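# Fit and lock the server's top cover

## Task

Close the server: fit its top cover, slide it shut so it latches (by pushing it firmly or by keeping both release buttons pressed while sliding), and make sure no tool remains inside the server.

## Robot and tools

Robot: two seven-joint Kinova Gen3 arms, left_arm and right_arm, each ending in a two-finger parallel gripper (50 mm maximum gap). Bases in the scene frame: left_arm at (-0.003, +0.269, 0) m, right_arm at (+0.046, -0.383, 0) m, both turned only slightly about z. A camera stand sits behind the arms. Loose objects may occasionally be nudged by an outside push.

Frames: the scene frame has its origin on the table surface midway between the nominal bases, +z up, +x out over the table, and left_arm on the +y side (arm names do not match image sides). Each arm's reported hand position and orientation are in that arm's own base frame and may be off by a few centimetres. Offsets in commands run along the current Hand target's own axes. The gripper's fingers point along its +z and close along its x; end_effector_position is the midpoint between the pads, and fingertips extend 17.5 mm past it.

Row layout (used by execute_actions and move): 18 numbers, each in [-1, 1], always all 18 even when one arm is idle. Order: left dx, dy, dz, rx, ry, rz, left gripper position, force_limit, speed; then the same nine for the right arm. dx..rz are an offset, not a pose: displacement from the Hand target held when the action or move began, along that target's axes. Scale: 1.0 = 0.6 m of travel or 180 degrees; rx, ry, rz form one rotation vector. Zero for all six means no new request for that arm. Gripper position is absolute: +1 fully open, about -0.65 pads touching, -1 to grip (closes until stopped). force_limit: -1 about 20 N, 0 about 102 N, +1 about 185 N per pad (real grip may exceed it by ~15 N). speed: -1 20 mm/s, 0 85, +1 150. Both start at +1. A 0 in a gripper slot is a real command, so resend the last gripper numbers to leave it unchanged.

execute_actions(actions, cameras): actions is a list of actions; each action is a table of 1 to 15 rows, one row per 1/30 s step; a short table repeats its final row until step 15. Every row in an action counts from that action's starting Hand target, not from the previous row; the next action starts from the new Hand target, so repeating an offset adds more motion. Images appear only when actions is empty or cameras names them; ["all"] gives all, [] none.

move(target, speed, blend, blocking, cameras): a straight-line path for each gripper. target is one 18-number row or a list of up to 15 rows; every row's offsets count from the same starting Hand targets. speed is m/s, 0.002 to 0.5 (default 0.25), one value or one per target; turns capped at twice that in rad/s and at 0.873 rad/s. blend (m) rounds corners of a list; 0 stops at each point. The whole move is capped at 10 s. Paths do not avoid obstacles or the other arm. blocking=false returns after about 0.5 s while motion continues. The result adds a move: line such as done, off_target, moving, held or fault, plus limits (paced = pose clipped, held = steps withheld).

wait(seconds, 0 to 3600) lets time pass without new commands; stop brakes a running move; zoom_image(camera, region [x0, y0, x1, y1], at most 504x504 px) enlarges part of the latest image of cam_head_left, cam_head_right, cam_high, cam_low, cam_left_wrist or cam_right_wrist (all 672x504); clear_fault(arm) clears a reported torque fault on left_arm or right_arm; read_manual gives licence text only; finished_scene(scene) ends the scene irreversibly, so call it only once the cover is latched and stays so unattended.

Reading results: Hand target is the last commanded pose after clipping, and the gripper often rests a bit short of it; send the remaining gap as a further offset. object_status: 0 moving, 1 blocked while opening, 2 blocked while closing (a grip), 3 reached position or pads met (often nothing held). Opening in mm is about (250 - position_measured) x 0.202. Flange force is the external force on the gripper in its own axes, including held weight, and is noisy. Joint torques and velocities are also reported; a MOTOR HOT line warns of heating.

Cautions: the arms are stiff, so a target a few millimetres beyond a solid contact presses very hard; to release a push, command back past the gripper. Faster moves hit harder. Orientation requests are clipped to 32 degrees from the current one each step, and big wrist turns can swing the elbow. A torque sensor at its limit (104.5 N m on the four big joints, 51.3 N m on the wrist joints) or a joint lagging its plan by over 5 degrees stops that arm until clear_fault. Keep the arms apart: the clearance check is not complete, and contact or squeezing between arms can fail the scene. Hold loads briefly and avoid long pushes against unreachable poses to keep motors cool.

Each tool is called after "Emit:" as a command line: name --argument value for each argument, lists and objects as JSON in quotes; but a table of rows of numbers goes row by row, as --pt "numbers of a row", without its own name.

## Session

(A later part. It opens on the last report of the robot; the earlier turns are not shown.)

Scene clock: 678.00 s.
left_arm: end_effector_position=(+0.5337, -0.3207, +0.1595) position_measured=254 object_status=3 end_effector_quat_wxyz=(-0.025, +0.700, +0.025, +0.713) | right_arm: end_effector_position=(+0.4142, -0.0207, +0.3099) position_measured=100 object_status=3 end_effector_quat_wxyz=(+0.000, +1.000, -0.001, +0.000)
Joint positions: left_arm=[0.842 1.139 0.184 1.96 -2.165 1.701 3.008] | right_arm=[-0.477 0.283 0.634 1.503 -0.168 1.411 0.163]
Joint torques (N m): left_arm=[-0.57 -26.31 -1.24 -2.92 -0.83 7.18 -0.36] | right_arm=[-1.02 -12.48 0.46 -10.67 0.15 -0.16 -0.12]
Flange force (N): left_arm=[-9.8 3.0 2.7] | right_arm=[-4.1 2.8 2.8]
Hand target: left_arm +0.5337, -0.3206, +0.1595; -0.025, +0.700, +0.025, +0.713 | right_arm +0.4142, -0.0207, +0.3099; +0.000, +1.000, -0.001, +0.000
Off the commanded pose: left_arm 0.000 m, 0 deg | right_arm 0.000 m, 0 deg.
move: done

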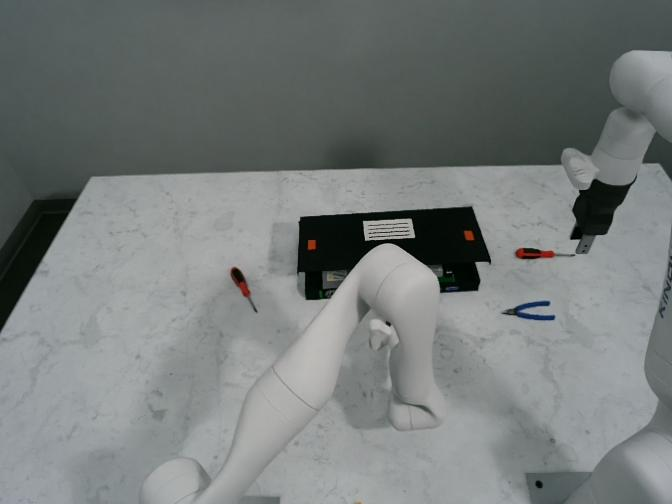

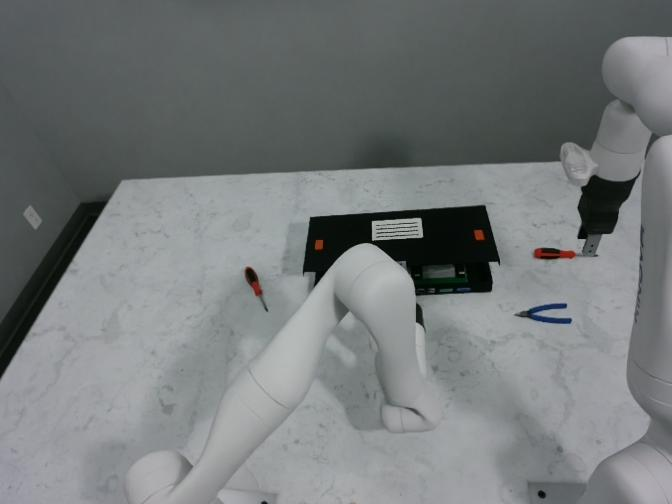

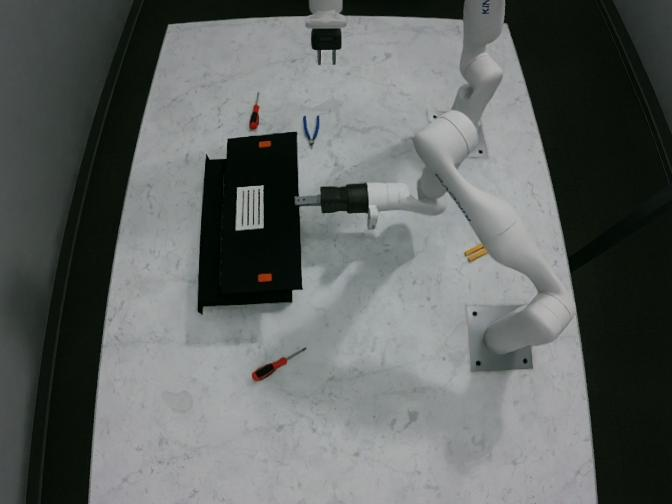

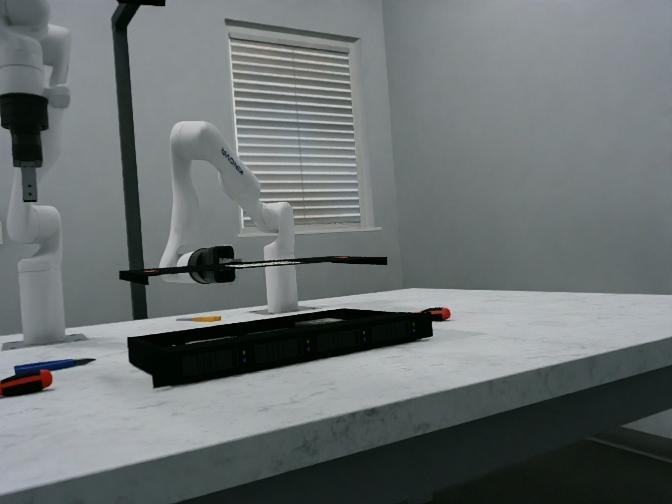

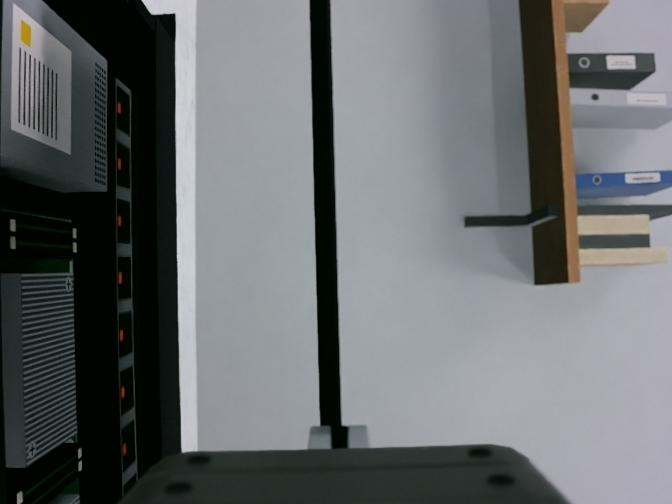

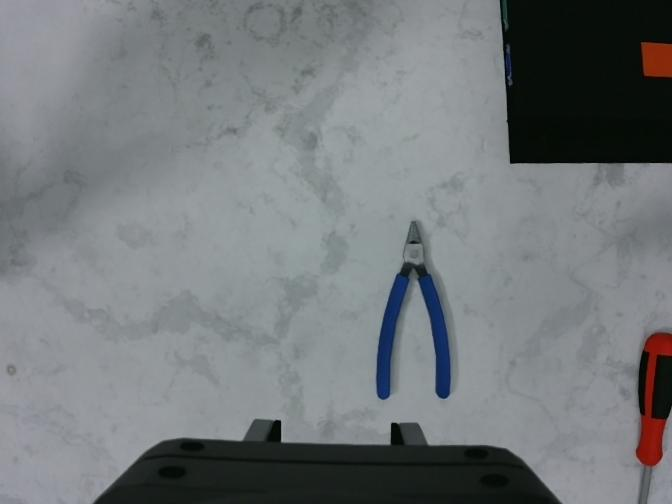

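Emit:
zoom_image --camera "cam_right_wrist" --region '[480, 0, 672, 192]'

Emit:
zoom_image --camera "cam_head_right" --region '[290, 190, 510, 310]'

Scaled by 2.625.

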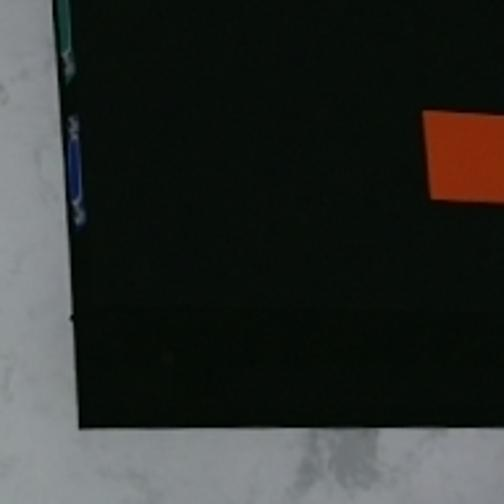

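Scaled by 2.291.

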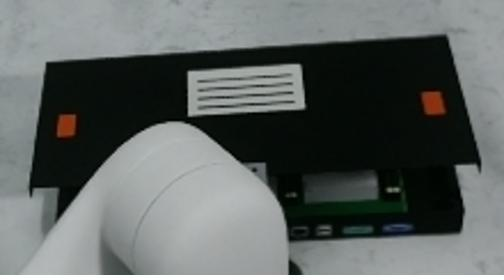

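Emit:
zoom_image --camera "cam_left_wrist" --region '[60, 0, 220, 160]'

Emit:
zoom_image --camera "cam_low" --region '[100, 240, 460, 400]'

Emit:
zoom_image --camera "cam_high" --region '[180, 120, 320, 320]'

Scaled by 3.150.

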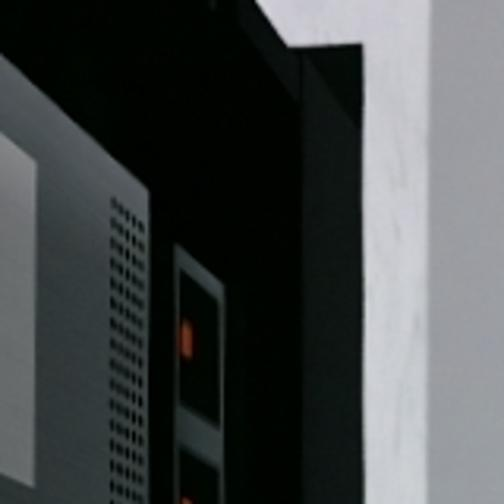

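Scaled by 1.400.

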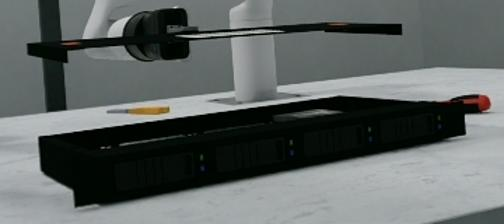

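Scaled by 2.520.

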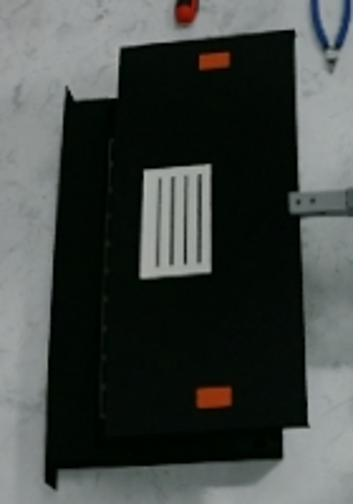

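Emit:
move --target '[-0.16,0,0.0325,0,0,0,-1,1,-0.9,0,0,0,0,0,0,0.35,-1,-0.8]' --speed 0.07 --cameras '["all"]'

Emit:
zoom_image --camera "cam_low" --region '[100, 270, 460, 400]'

Emit:
zoom_image --camera "cam_right_wrist" --region '[480, 0, 672, 192]'

Emit:
zoom_image --camera "cam_left_wrist" --region '[220, 0, 472, 252]'

Emit:
zoom_image --camera "cam_high" --region '[180, 120, 320, 320]'

Scene clock: 748.63 s.
left_arm: end_effector_position=(+0.5549, -0.3192, +0.0639) position_measured=254 object_status=3 end_effector_quat_wxyz=(-0.025, +0.700, +0.025, +0.713) | right_arm: end_effector_position=(+0.4142, -0.0207, +0.3099) position_measured=100 object_status=3 end_effector_quat_wxyz=(+0.000, +1.000, -0.001, +0.000)
Joint positions: left_arm=[0.826 1.373 0.14 1.791 -2.221 1.711 3.075] | right_arm=[-0.477 0.283 0.634 1.503 -0.168 1.411 0.163]
Joint torques (N m): left_arm=[-0.56 -25.85 -1.35 -2.11 -0.23 6.08 -0.81] | right_arm=[-1.11 -12.52 0.47 -10.57 0.13 -0.21 -0.12]
Flange force (N): left_arm=[-8.0 1.0 1.8] | right_arm=[-3.6 3.0 2.4]
Hand target: left_arm +0.5550, -0.3192, +0.0639; -0.025, +0.700, +0.025, +0.713 | right_arm +0.4142, -0.0207, +0.3099; +0.000, +1.000, -0.001, +0.000
Off the commanded pose: left_arm 0.000 m, 0 deg | right_arm 0.000 m, 0 deg.
move: done

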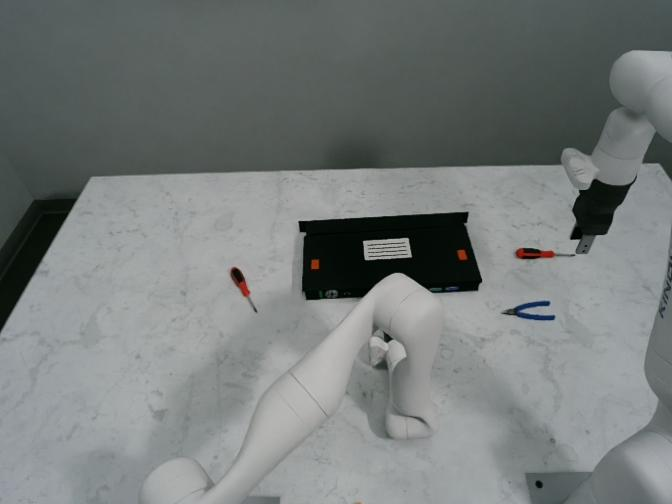

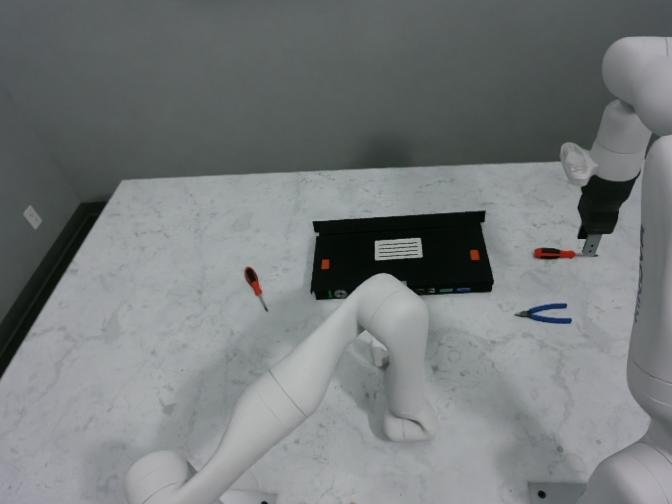

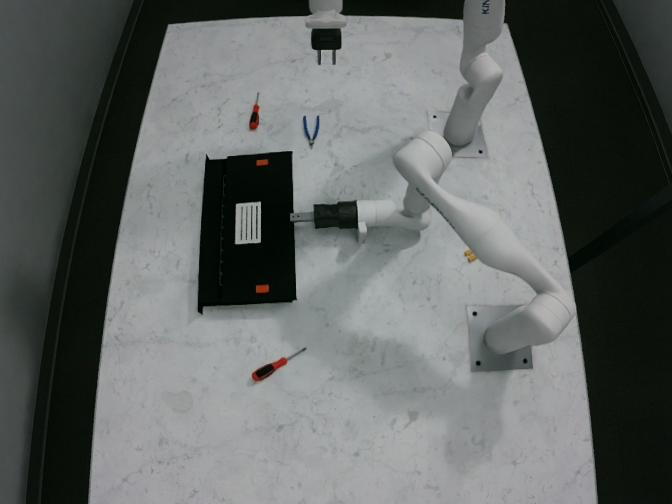

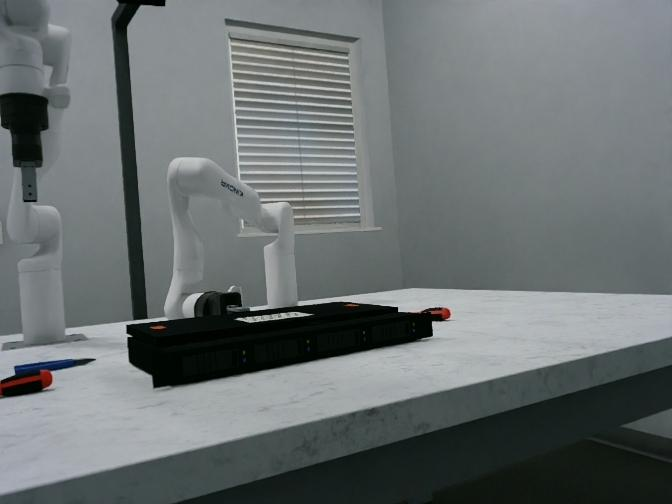

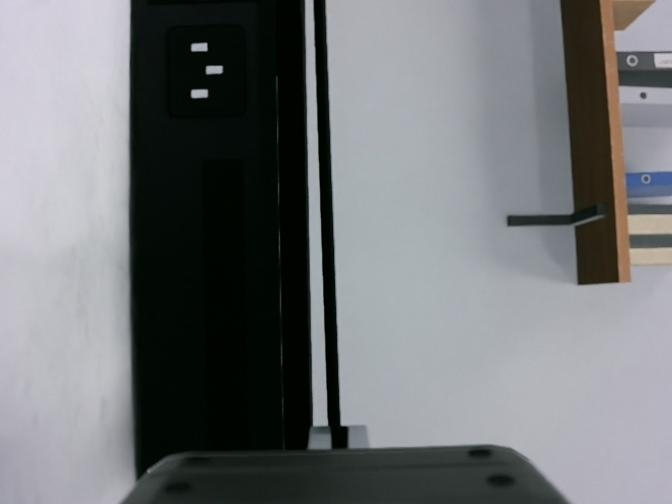

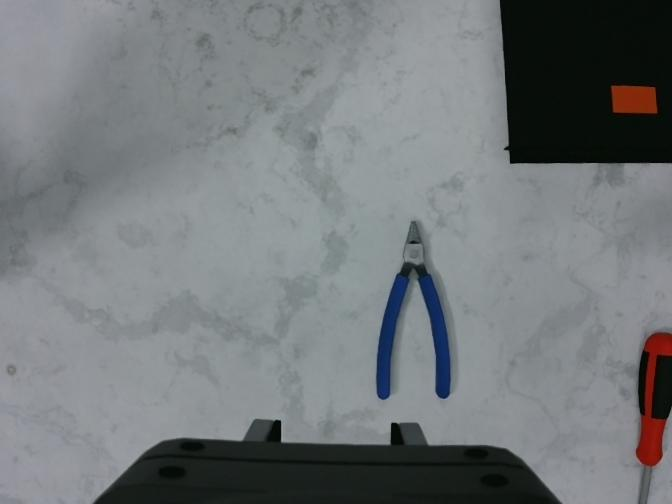

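Scaled by 1.400.

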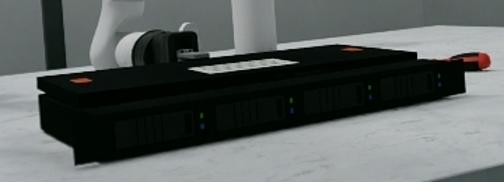

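Scaled by 2.625.

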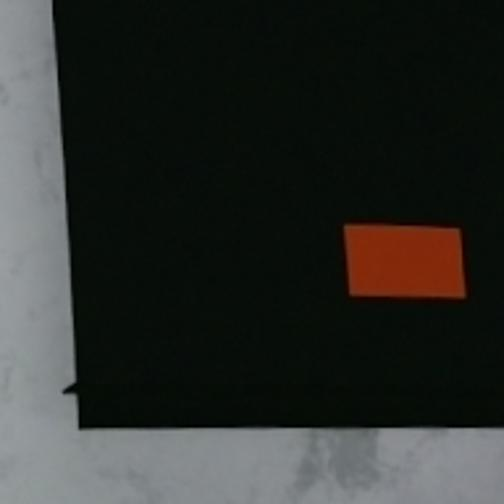

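Scaled by 2.000.

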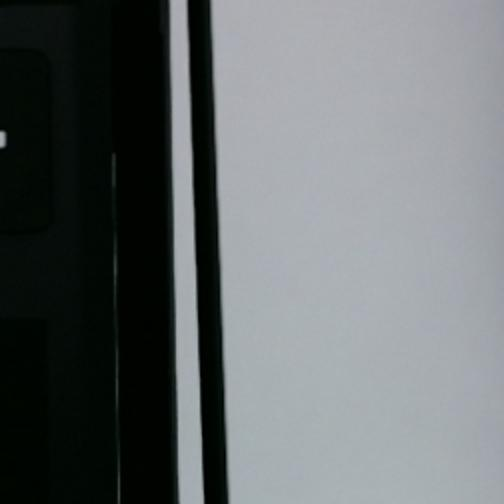

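Scaled by 2.520.

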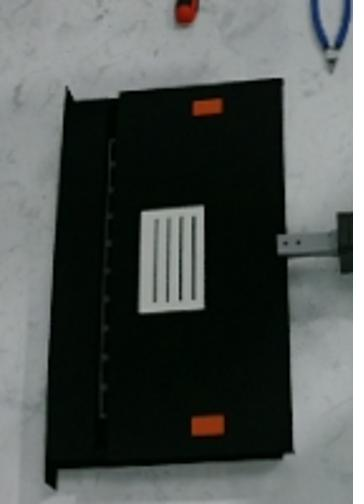

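Emit:
move --target '[-0.0167,0,0,0,0,0,-1,1,-0.9,0,0,0,0,0,0,0.35,-1,-0.8]' --speed 0.02 --cameras '["cam_low","cam_left_wrist"]'

Emit:
zoom_image --camera "cam_low" --region '[100, 270, 460, 400]'

Scene clock: 775.43 s.
left_arm: end_effector_position=(+0.5552, -0.3192, +0.0540) position_measured=254 object_status=3 end_effector_quat_wxyz=(-0.025, +0.700, +0.025, +0.713) | right_arm: end_effector_position=(+0.4142, -0.0207, +0.3099) position_measured=100 object_status=3 end_effector_quat_wxyz=(+0.000, +1.000, -0.001, +0.000)
Joint positions: left_arm=[0.827 1.397 0.138 1.772 -2.223 1.714 3.081] | right_arm=[-0.477 0.283 0.634 1.503 -0.168 1.411 0.163]
Joint torques (N m): left_arm=[-0.66 -8.41 4.33 2.64 -0.57 -4.97 -1.16] | right_arm=[-1.09 -12.52 0.43 -10.63 0.12 -0.13 -0.15]
Flange force (N): left_arm=[21.6 -2.7 -3.7] | right_arm=[-3.8 3.1 2.8]
Hand target: left_arm +0.5551, -0.3192, +0.0538; -0.025, +0.700, +0.025, +0.713 | right_arm +0.4142, -0.0207, +0.3099; +0.000, +1.000, -0.001, +0.000
Off the commanded pose: left_arm 0.000 m, 0 deg | right_arm 0.000 m, 0 deg.
move: done

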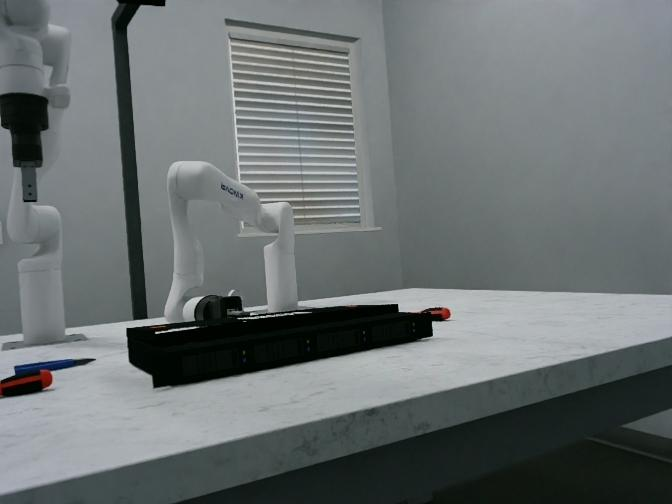

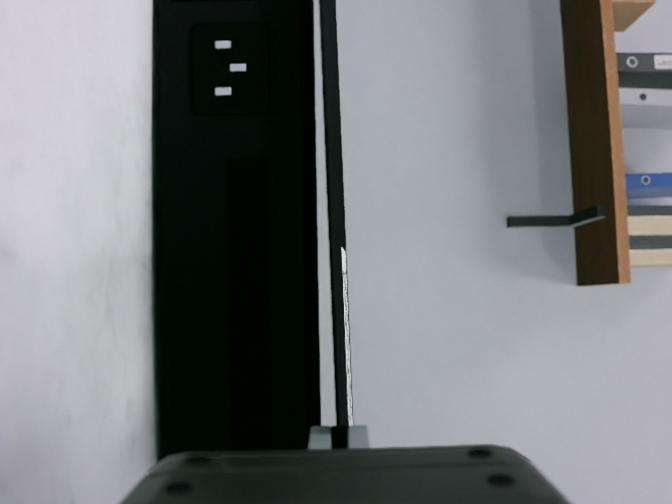

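Scaled by 1.400.

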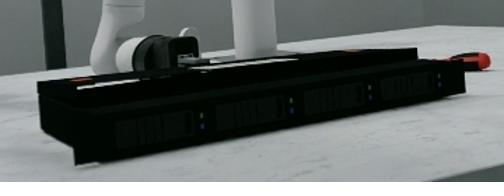

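Emit:
move --target '[0.007,0,0,0,0,0,-1,1,-0.9,0.193,-0.101,0.283,0,0,0,0.35,-1,-0.8]' --speed 0.2 --cameras '["cam_right_wrist","cam_low"]'

Emit:
zoom_image --camera "cam_right_wrist" --region '[220, 100, 640, 420]'

Scene clock: 800.90 s.
left_arm: end_effector_position=(+0.5550, -0.3192, +0.0580) position_measured=254 object_status=3 end_effector_quat_wxyz=(-0.025, +0.700, +0.025, +0.713) | right_arm: end_effector_position=(+0.5301, +0.0395, +0.1401) position_measured=100 object_status=3 end_effector_quat_wxyz=(+0.000, +1.000, -0.001, +0.000)
Joint positions: left_arm=[0.826 1.387 0.139 1.78 -2.222 1.712 3.078] | right_arm=[-0.42 0.701 0.527 1.429 -0.369 1.111 0.167]
Joint torques (N m): left_arm=[-0.77 -18.17 1.02 0.87 0.56 2.04 -0.83] | right_arm=[-1.14 -19.9 2.06 -9.23 0.11 -0.16 -0.1]
Flange force (N): left_arm=[3.5 2.5 3.6] | right_arm=[-4.8 2.6 0.5]
Hand target: left_arm +0.5551, -0.3192, +0.0581; -0.025, +0.700, +0.025, +0.713 | right_arm +0.5301, +0.0395, +0.1400; +0.000, +1.000, -0.001, +0.000
Off the commanded pose: left_arm 0.000 m, 0 deg | right_arm 0.000 m, 0 deg.
move: done
Images, in order (width x height): cam_low 672x504, cam_right_wrist 672x504.

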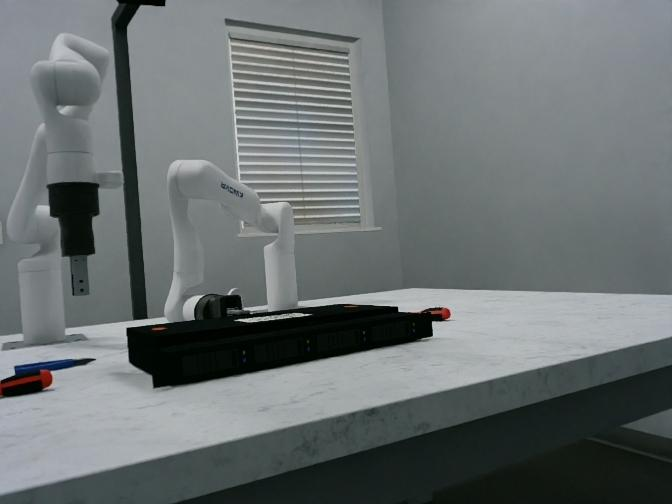

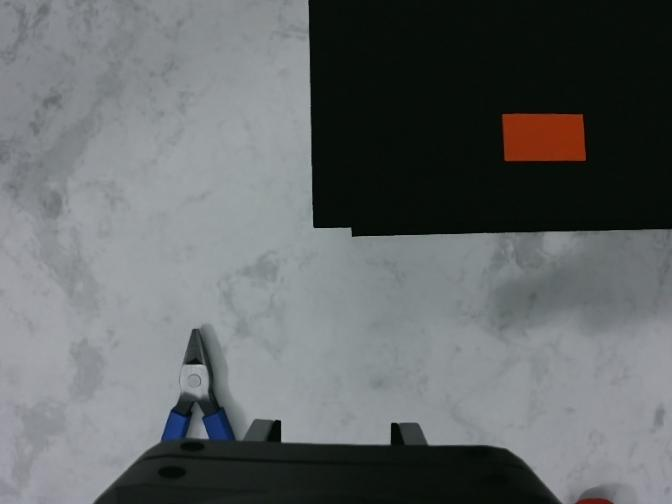

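Scaled by 1.200.

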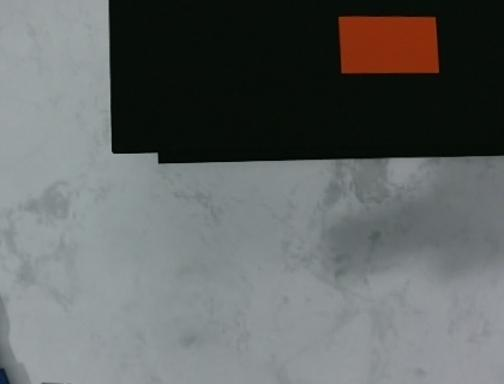

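Emit:
move --pt "0 0.0023 0 0 0 0 -1 1 -0.9 0 0 0 0 0 0 0.35 -1 -0.8" --pt "-0.0105 0.0023 0 0 0 0 -1 1 -0.9 0 0 0 0 0 0 0.35 -1 -0.8" --speed 0.02 --cameras '["cam_right_wrist","cam_low"]'

Emit:
zoom_image --camera "cam_low" --region '[100, 270, 460, 400]'

Emit:
zoom_image --camera "cam_right_wrist" --region '[260, 150, 512, 300]'

Scene clock: 822.20 s.
left_arm: end_effector_position=(+0.5553, -0.3206, +0.0519) position_measured=254 object_status=3 end_effector_quat_wxyz=(-0.025, +0.700, +0.025, +0.713) | right_arm: end_effector_position=(+0.5301, +0.0395, +0.1401) position_measured=100 object_status=3 end_effector_quat_wxyz=(+0.000, +1.000, -0.001, +0.000)
Joint positions: left_arm=[0.828 1.402 0.139 1.764 -2.222 1.712 3.078] | right_arm=[-0.42 0.701 0.527 1.429 -0.37 1.111 0.167]
Joint torques (N m): left_arm=[-2.13 -4 4.96 4.15 0.33 -7.5 -1.32] | right_arm=[-1.07 -19.93 1.99 -9.37 0.11 -0.14 -0.12]
Flange force (N): left_arm=[28.4 -1.4 -5.2] | right_arm=[-5.5 2.6 0.7]
Hand target: left_arm +0.5553, -0.3206, +0.0517; -0.025, +0.700, +0.025, +0.713 | right_arm +0.5301, +0.0395, +0.1401; +0.000, +1.000, -0.001, +0.000
Off the commanded pose: left_arm 0.000 m, 0 deg | right_arm 0.000 m, 0 deg.
move: done
Images, in order (width x height): cam_low 672x504, cam_right_wrist 672x504.

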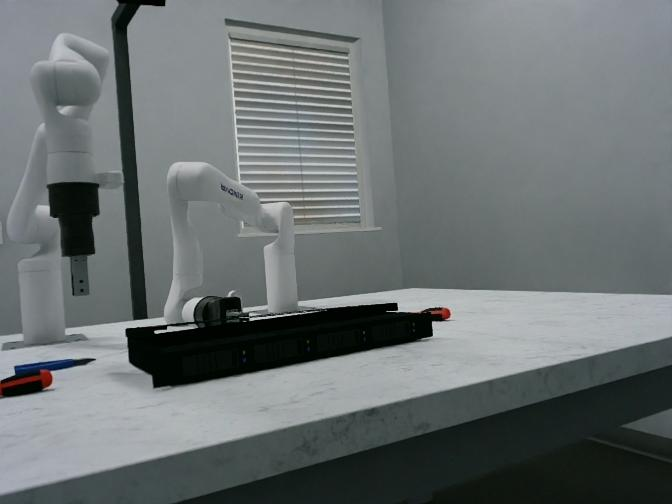

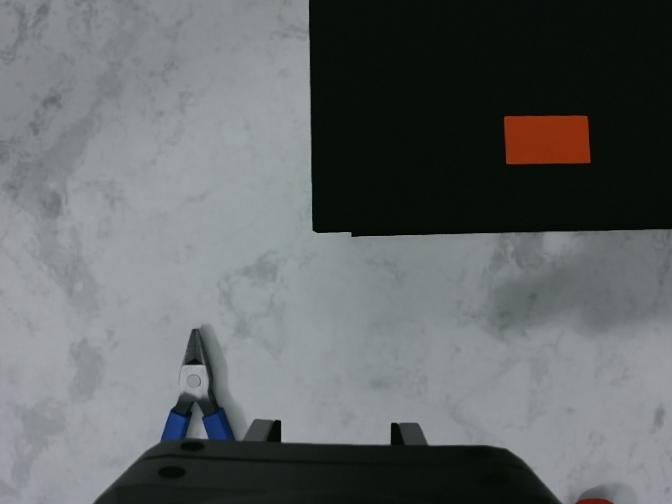

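Scaled by 1.400.

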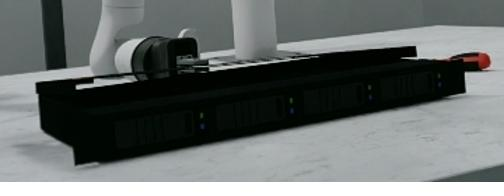

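Scaled by 2.000.

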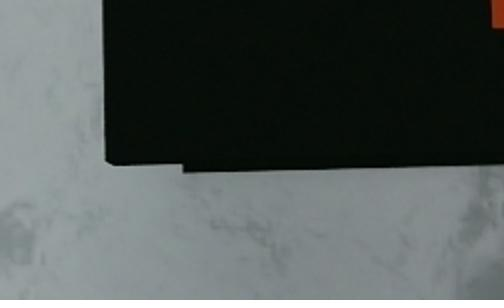

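Emit:
move --pt "0 0 0 0 0 0 -1 1 -0.9 0 0 -0.35 0 0 0 0.35 -1 -0.8" --pt "0 0 0 0 0 0 -1 1 -0.9 0.128 -0.369 -0.4 0 0 0 0.35 -1 -0.8" --speed 0.3 --blend 0.05 --cameras '["cam_right_wrist","cam_high"]'

Emit:
zoom_image --camera "cam_right_wrist" --region '[200, 0, 672, 160]'

Emit:
zoom_image --camera "cam_right_wrist" --region '[200, 320, 672, 480]'

Scene clock: 845.63 s.
left_arm: end_effector_position=(+0.5553, -0.3205, +0.0518) position_measured=254 object_status=3 end_effector_quat_wxyz=(-0.025, +0.700, +0.025, +0.713) | right_arm: end_effector_position=(+0.6067, +0.2606, +0.3793) position_measured=100 object_status=3 end_effector_quat_wxyz=(-0.034, +0.996, -0.001, +0.079)
Joint positions: left_arm=[0.828 1.403 0.139 1.764 -2.222 1.712 3.078] | right_arm=[-0.454 0.957 0.498 0.035 -0.48 1.981 -0.433]
Joint torques (N m): left_arm=[-2.33 -3.72 5.02 4.33 0.38 -7.62 -1.34] | right_arm=[-1.08 -25.26 -0.74 -8.87 0.05 -0.81 -0.17]
Flange force (N): left_arm=[28.7 -1.0 -5.2] | right_arm=no reading
Hand target: left_arm +0.5553, -0.3205, +0.0518; -0.025, +0.700, +0.025, +0.713 | right_arm +0.6075, +0.2609, +0.3799; +0.000, +1.000, -0.001, +0.000
Off the commanded pose: left_arm 0.000 m, 0 deg | right_arm 0.001 m, 10 deg.
elbow stopped short (right arm): the move would have taken joint 4 (elbow) straighter than the controller allows.
move: off_target (right_arm)
Images, in order (width x height): cam_high 672x504, cam_right_wrist 672x504.

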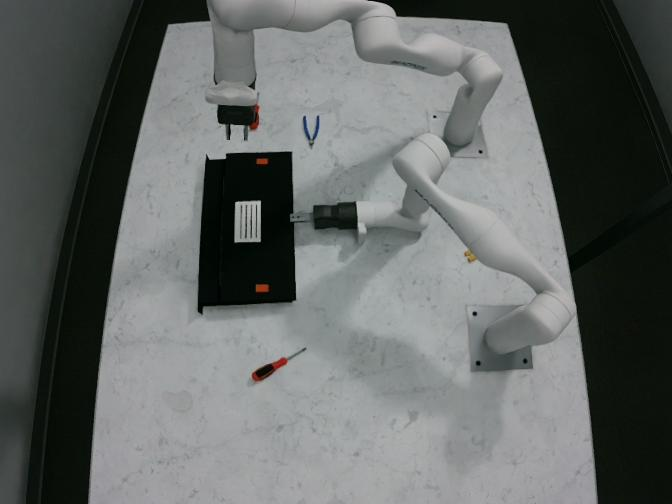

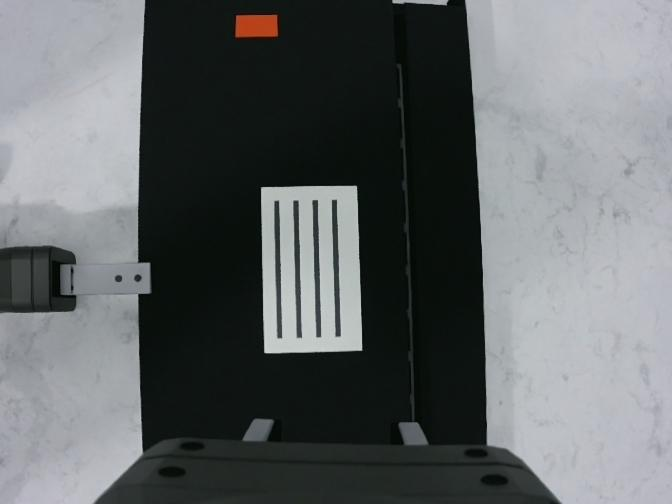

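Scaled by 1.068.

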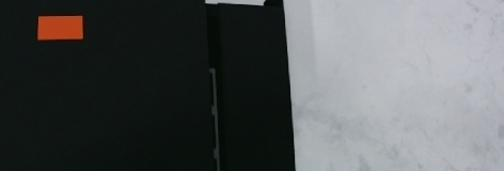

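Scaled by 1.068.

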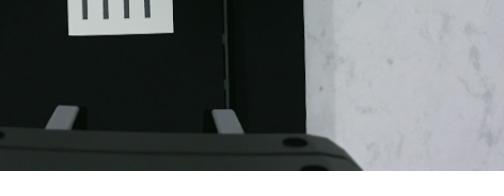

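Emit:
zoom_image --camera "cam_right_wrist" --region '[370, 0, 500, 110]'

Emit:
zoom_image --camera "cam_right_wrist" --region '[370, 330, 500, 440]'

Emit:
zoom_image --camera "cam_right_wrist" --region '[100, 0, 230, 110]'

Emit:
zoom_image --camera "cam_high" --region '[190, 240, 310, 320]'

Emit:
zoom_image --camera "cam_high" --region '[190, 140, 310, 220]'

Scaled by 3.877.

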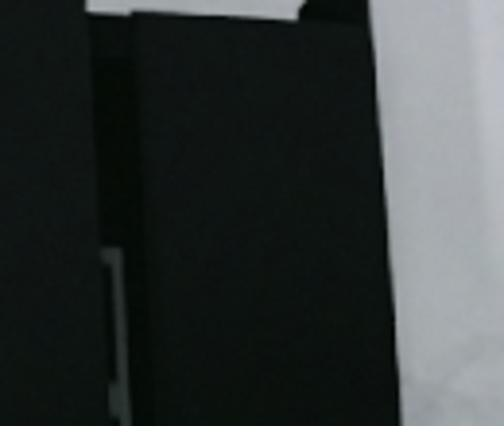

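Scaled by 3.877.

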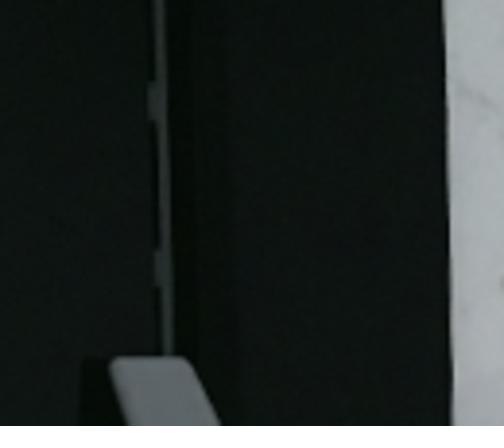

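Scaled by 3.877.

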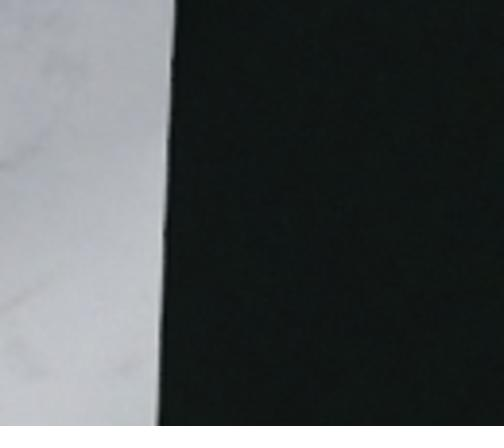

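Scaled by 4.200.

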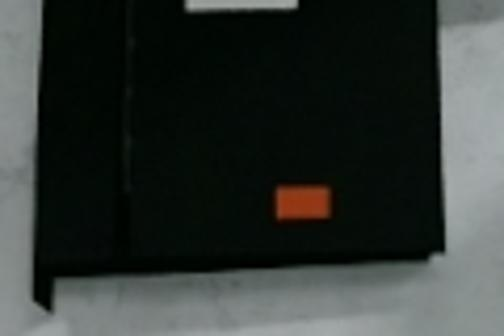

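Scaled by 4.200.

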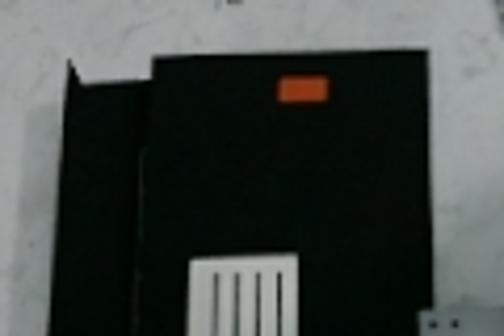

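Emit:
zoom_image --camera "cam_high" --region '[190, 280, 310, 320]'

Emit:
execute_actions --actions '[]' --cameras '["cam_low"]'

Emit:
zoom_image --camera "cam_low" --region '[110, 300, 250, 400]'

Emit:
zoom_image --camera "cam_low" --region '[330, 280, 470, 380]'

Scaled by 4.200.

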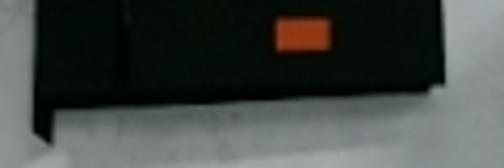

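Scene clock: 901.00 s.
left_arm: end_effector_position=(+0.5553, -0.3205, +0.0518) position_measured=254 object_status=3 end_effector_quat_wxyz=(-0.025, +0.700, +0.025, +0.713) | right_arm: end_effector_position=(+0.6067, +0.2605, +0.3793) position_measured=100 object_status=3 end_effector_quat_wxyz=(-0.034, +0.996, -0.001, +0.079)
Joint positions: left_arm=[0.828 1.403 0.139 1.764 -2.222 1.712 3.078] | right_arm=[-0.453 0.957 0.498 0.035 -0.48 1.981 -0.433]
Joint velocities: within noise
Joint torques (N m): left_arm=[-2.29 -3.74 5.04 4.32 0.35 -7.64 -1.35] | right_arm=[-1.04 -25.24 -0.72 -8.97 0.19 -0.83 -0.11]
Flange force (N): left_arm=[28.6 -1.1 -5.3] | right_arm=no reading
Hand target: left_arm +0.5553, -0.3205, +0.0518; -0.025, +0.700, +0.025, +0.713 | right_arm +0.6075, +0.2609, +0.3799; +0.000, +1.000, -0.001, +0.000
Tool commands: left_gripper/position=-1.0 left_gripper/force_limit=+1.0 left_gripper/speed=-0.9 right_gripper/position=+0.35 right_gripper/force_limit=-1.0 right_gripper/speed=-0.8
Off the commanded pose: left_arm 0.000 m, 0 deg | right_arm 0.001 m, 10 deg.
Images, in order (width x height): cam_low 672x504.

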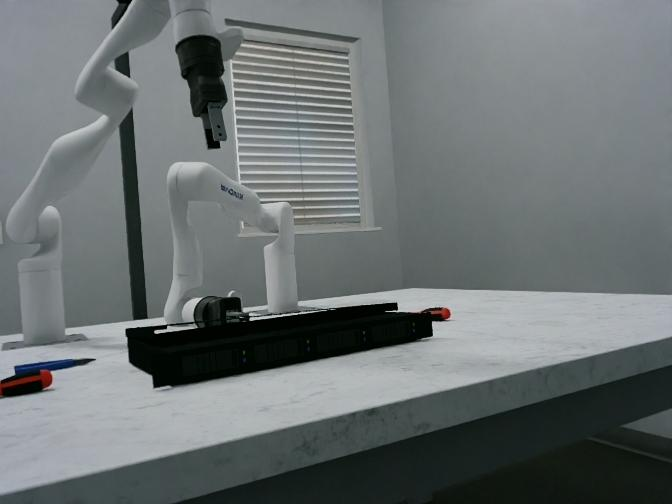

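Scaled by 3.600.

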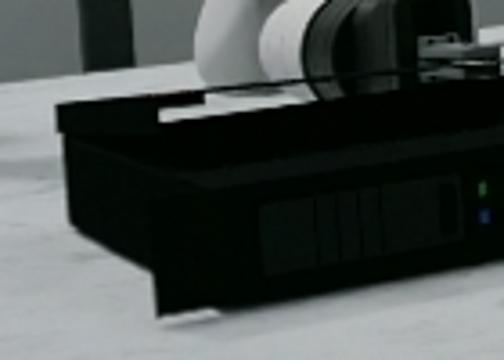

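Scaled by 3.600.

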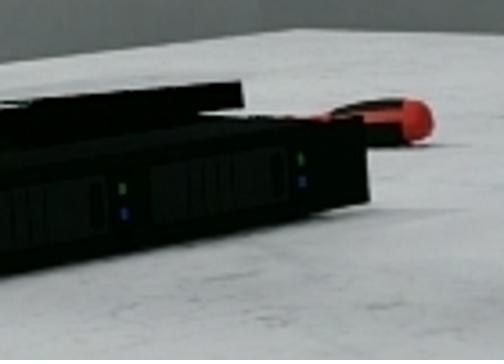

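Emit:
move --target '[0.003,0,0,0,-0.022,0,-1,1,-0.9,0,0,0,0,0,0,0.35,-1,-0.8]' --speed 0.02 --cameras '["cam_low","cam_left_wrist"]'

Emit:
zoom_image --camera "cam_low" --region '[110, 290, 470, 400]'

Scene clock: 914.67 s.
left_arm: end_effector_position=(+0.5552, -0.3205, +0.0536) position_measured=254 object_status=3 end_effector_quat_wxyz=(-0.024, +0.724, +0.026, +0.689) | right_arm: end_effector_position=(+0.6068, +0.2605, +0.3793) position_measured=100 object_status=3 end_effector_quat_wxyz=(-0.034, +0.996, -0.001, +0.079)
Joint positions: left_arm=[0.81 1.346 0.164 1.808 -2.225 1.653 3.052] | right_arm=[-0.453 0.957 0.501 0.035 -0.484 1.981 -0.433]
Joint torques (N m): left_arm=[-0.11 0.36 7.61 6.36 1.08 -9.52 -0.89] | right_arm=[-1.09 -25.24 -0.75 -8.91 0.17 -0.84 -0.11]
Flange force (N): left_arm=[33.5 -1.0 -0.8] | right_arm=no reading
Hand target: left_arm +0.5552, -0.3206, +0.0535; -0.024, +0.724, +0.026, +0.689 | right_arm +0.6075, +0.2609, +0.3799; +0.000, +1.000, -0.001, +0.000
Off the commanded pose: left_arm 0.000 m, 0 deg | right_arm 0.001 m, 10 deg.
elbow stopped short (right arm): the move would have taken joint 4 (elbow) straighter than the controller allows.
move: done

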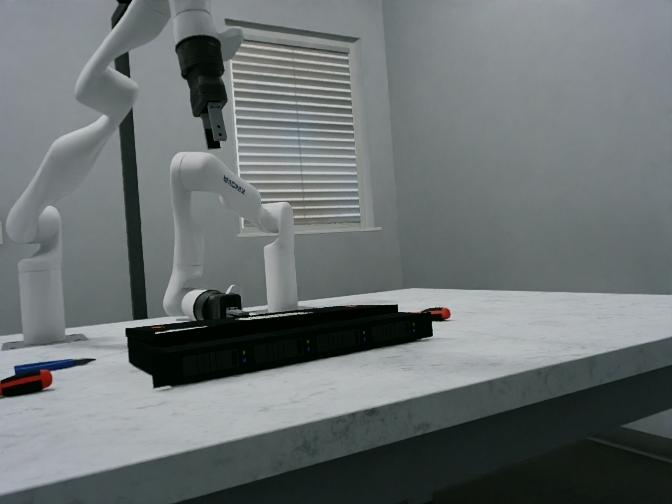

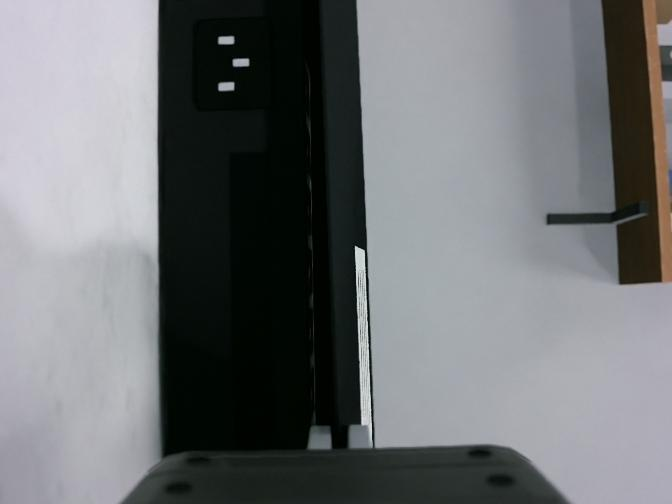

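Scaled by 1.400.

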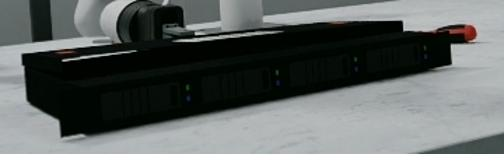

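Emit:
move --target '[-0.003,0,0,0,0,0,-1,1,-0.9,-0.03,0,0.18,0.12,0,0,0.35,-1,-0.8]' --speed 0.2 --cameras '["cam_right_wrist"]'

Emit:
zoom_image --camera "cam_right_wrist" --region '[80, 0, 330, 180]'

Emit:
zoom_image --camera "cam_right_wrist" --region '[330, 0, 580, 180]'

Scene clock: 939.67 s.
left_arm: end_effector_position=(+0.5551, -0.3206, +0.0517) position_measured=254 object_status=3 end_effector_quat_wxyz=(-0.024, +0.724, +0.026, +0.689) | right_arm: end_effector_position=(+0.5895, +0.2609, +0.2719) position_measured=100 object_status=3 end_effector_quat_wxyz=(-0.187, +0.982, -0.001, +0.000)
Joint positions: left_arm=[0.81 1.35 0.164 1.805 -2.225 1.654 3.053] | right_arm=[-0.412 0.781 0.367 0.847 -0.628 1.498 -0.125]
Joint torques (N m): left_arm=[-1.73 2.4 7.38 5.7 0.3 -11.52 -1.08] | right_arm=[-1.03 -23.93 0.01 -10.98 -1.16 -0.45 -0.07]
Flange force (N): left_arm=[38.5 -3.0 -9.2] | right_arm=[-8.4 4.9 1.7]
Hand target: left_arm +0.5551, -0.3206, +0.0517; -0.024, +0.724, +0.026, +0.689 | right_arm +0.5895, +0.2609, +0.2719; -0.187, +0.982, -0.001, +0.000
Off the commanded pose: left_arm 0.000 m, 0 deg | right_arm 0.000 m, 0 deg.
move: done

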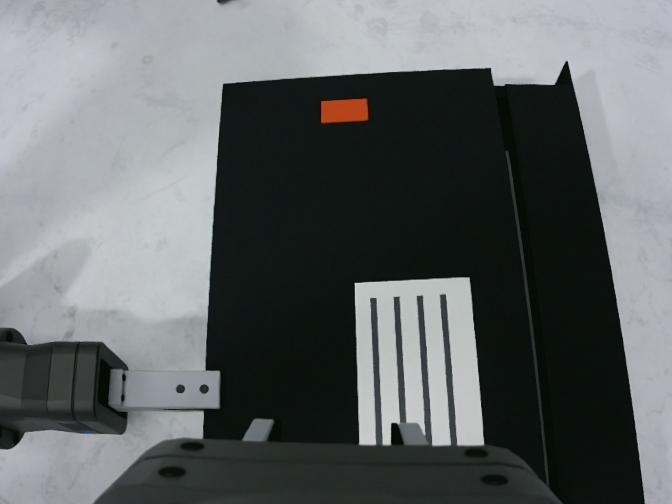

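Scaled by 2.016.

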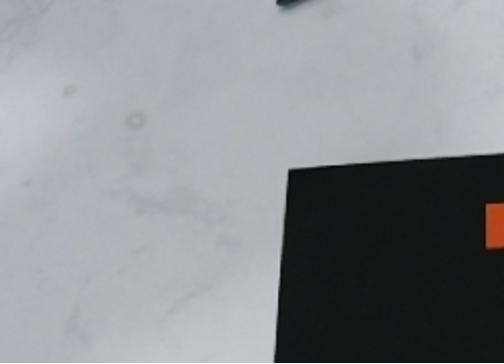

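Scaled by 2.016.

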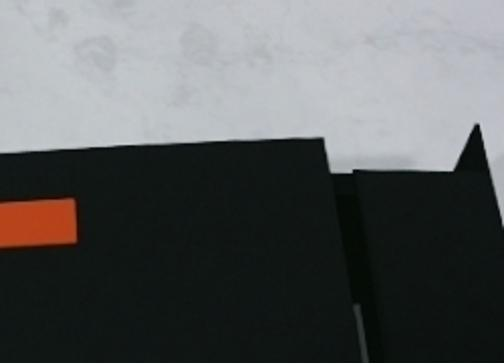

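Emit:
move --pt "0.009 0 0 0 0.01 0 -1 1 -0.9 0 0 0 0 0 0 0.35 -1 -0.8" --pt "0.009 0.0065 0 0 0.01 0 -1 1 -0.9 0 0 0 0 0 0 0.35 -1 -0.8" --pt "0.001 0.0065 0 0 0.01 0 -1 1 -0.9 0 0 0 0 0 0 0.35 -1 -0.8" --speed 0.03 --cameras '["cam_right_wrist","cam_low"]'

Emit:
zoom_image --camera "cam_right_wrist" --region '[330, 0, 580, 180]'

Emit:
zoom_image --camera "cam_low" --region '[110, 290, 470, 400]'

Scene clock: 969.80 s.
left_arm: end_effector_position=(+0.5555, -0.3244, +0.0524) position_measured=254 object_status=3 end_effector_quat_wxyz=(-0.025, +0.713, +0.026, +0.700) | right_arm: end_effector_position=(+0.5895, +0.2609, +0.2719) position_measured=100 object_status=3 end_effector_quat_wxyz=(-0.187, +0.982, -0.001, +0.000)
Joint positions: left_arm=[0.822 1.373 0.155 1.778 -2.221 1.677 3.055] | right_arm=[-0.412 0.781 0.367 0.847 -0.628 1.498 -0.125]
Joint torques (N m): left_arm=[4.86 -24.49 3.24 -2.79 -3.36 3.55 -0.09] | right_arm=[-1.13 -23.91 0.08 -10.75 -1.14 -0.34 -0.17]
Flange force (N): left_arm=[-3.2 -7.1 3.7] | right_arm=[-7.3 4.8 1.4]
Hand target: left_arm +0.5554, -0.3244, +0.0523; -0.025, +0.713, +0.026, +0.700 | right_arm +0.5895, +0.2609, +0.2719; -0.187, +0.982, -0.001, +0.000
Off the commanded pose: left_arm 0.000 m, 0 deg | right_arm 0.000 m, 0 deg.
move: done
Images, in order (width x height): cam_low 672x504, cam_right_wrist 672x504.

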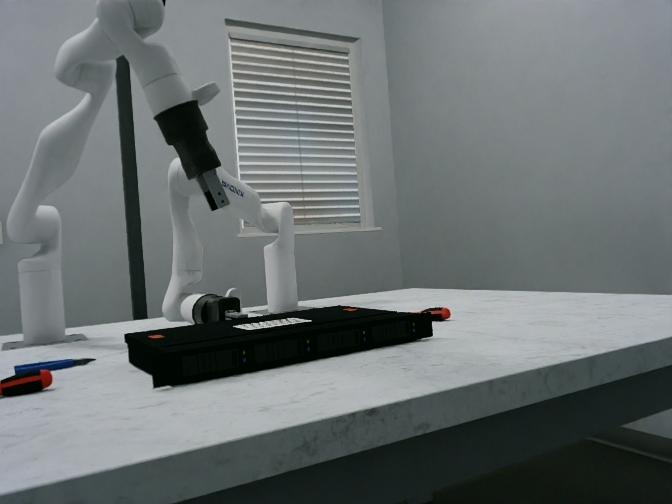

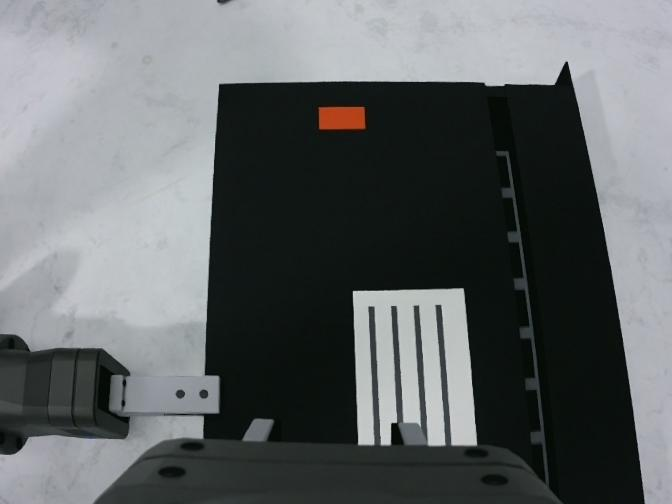

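Scaled by 2.016.

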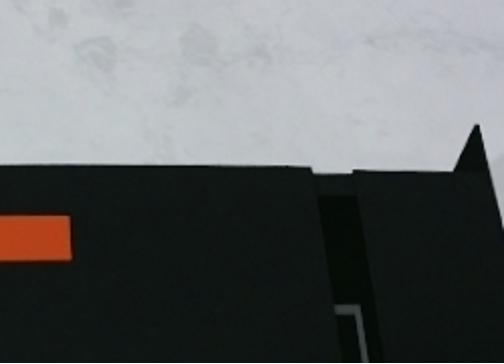

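Scaled by 1.400.

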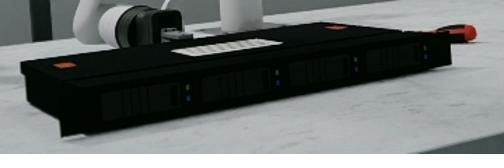

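Emit:
move --pt "-0.006 0 0 0 0.008 0 -1 1 -0.9 0 0 0 0 0 0 0.35 -1 -0.8" --speed 0.01 --cameras '["cam_left_wrist"]'

Scene clock: 977.80 s.
left_arm: end_effector_position=(+0.5554, -0.3244, +0.0488) position_measured=254 object_status=3 end_effector_quat_wxyz=(-0.025, +0.705, +0.025, +0.709) | right_arm: end_effector_position=(+0.5895, +0.2609, +0.2719) position_measured=100 object_status=3 end_effector_quat_wxyz=(-0.187, +0.982, -0.001, +0.000)
Joint positions: left_arm=[0.829 1.4 0.146 1.756 -2.221 1.699 3.066] | right_arm=[-0.412 0.781 0.367 0.847 -0.628 1.498 -0.125]
Joint torques (N m): left_arm=[4.61 -25.33 2.58 -3.06 -3.42 4.22 -0.15] | right_arm=[-1.07 -23.96 0.11 -10.78 -1.13 -0.32 -0.1]
Flange force (N): left_arm=[-4.4 -7.0 3.2] | right_arm=[-7.4 4.7 1.6]
Hand target: left_arm +0.5554, -0.3244, +0.0487; -0.025, +0.705, +0.025, +0.709 | right_arm +0.5895, +0.2609, +0.2719; -0.187, +0.982, -0.001, +0.000
Off the commanded pose: left_arm 0.000 m, 0 deg | right_arm 0.000 m, 0 deg.
move: done

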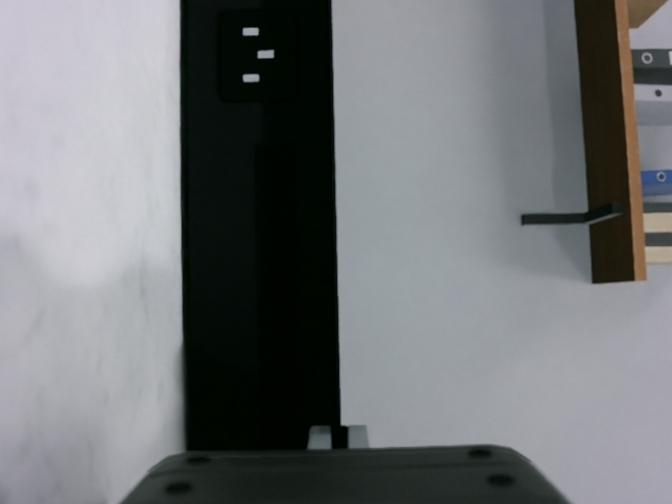

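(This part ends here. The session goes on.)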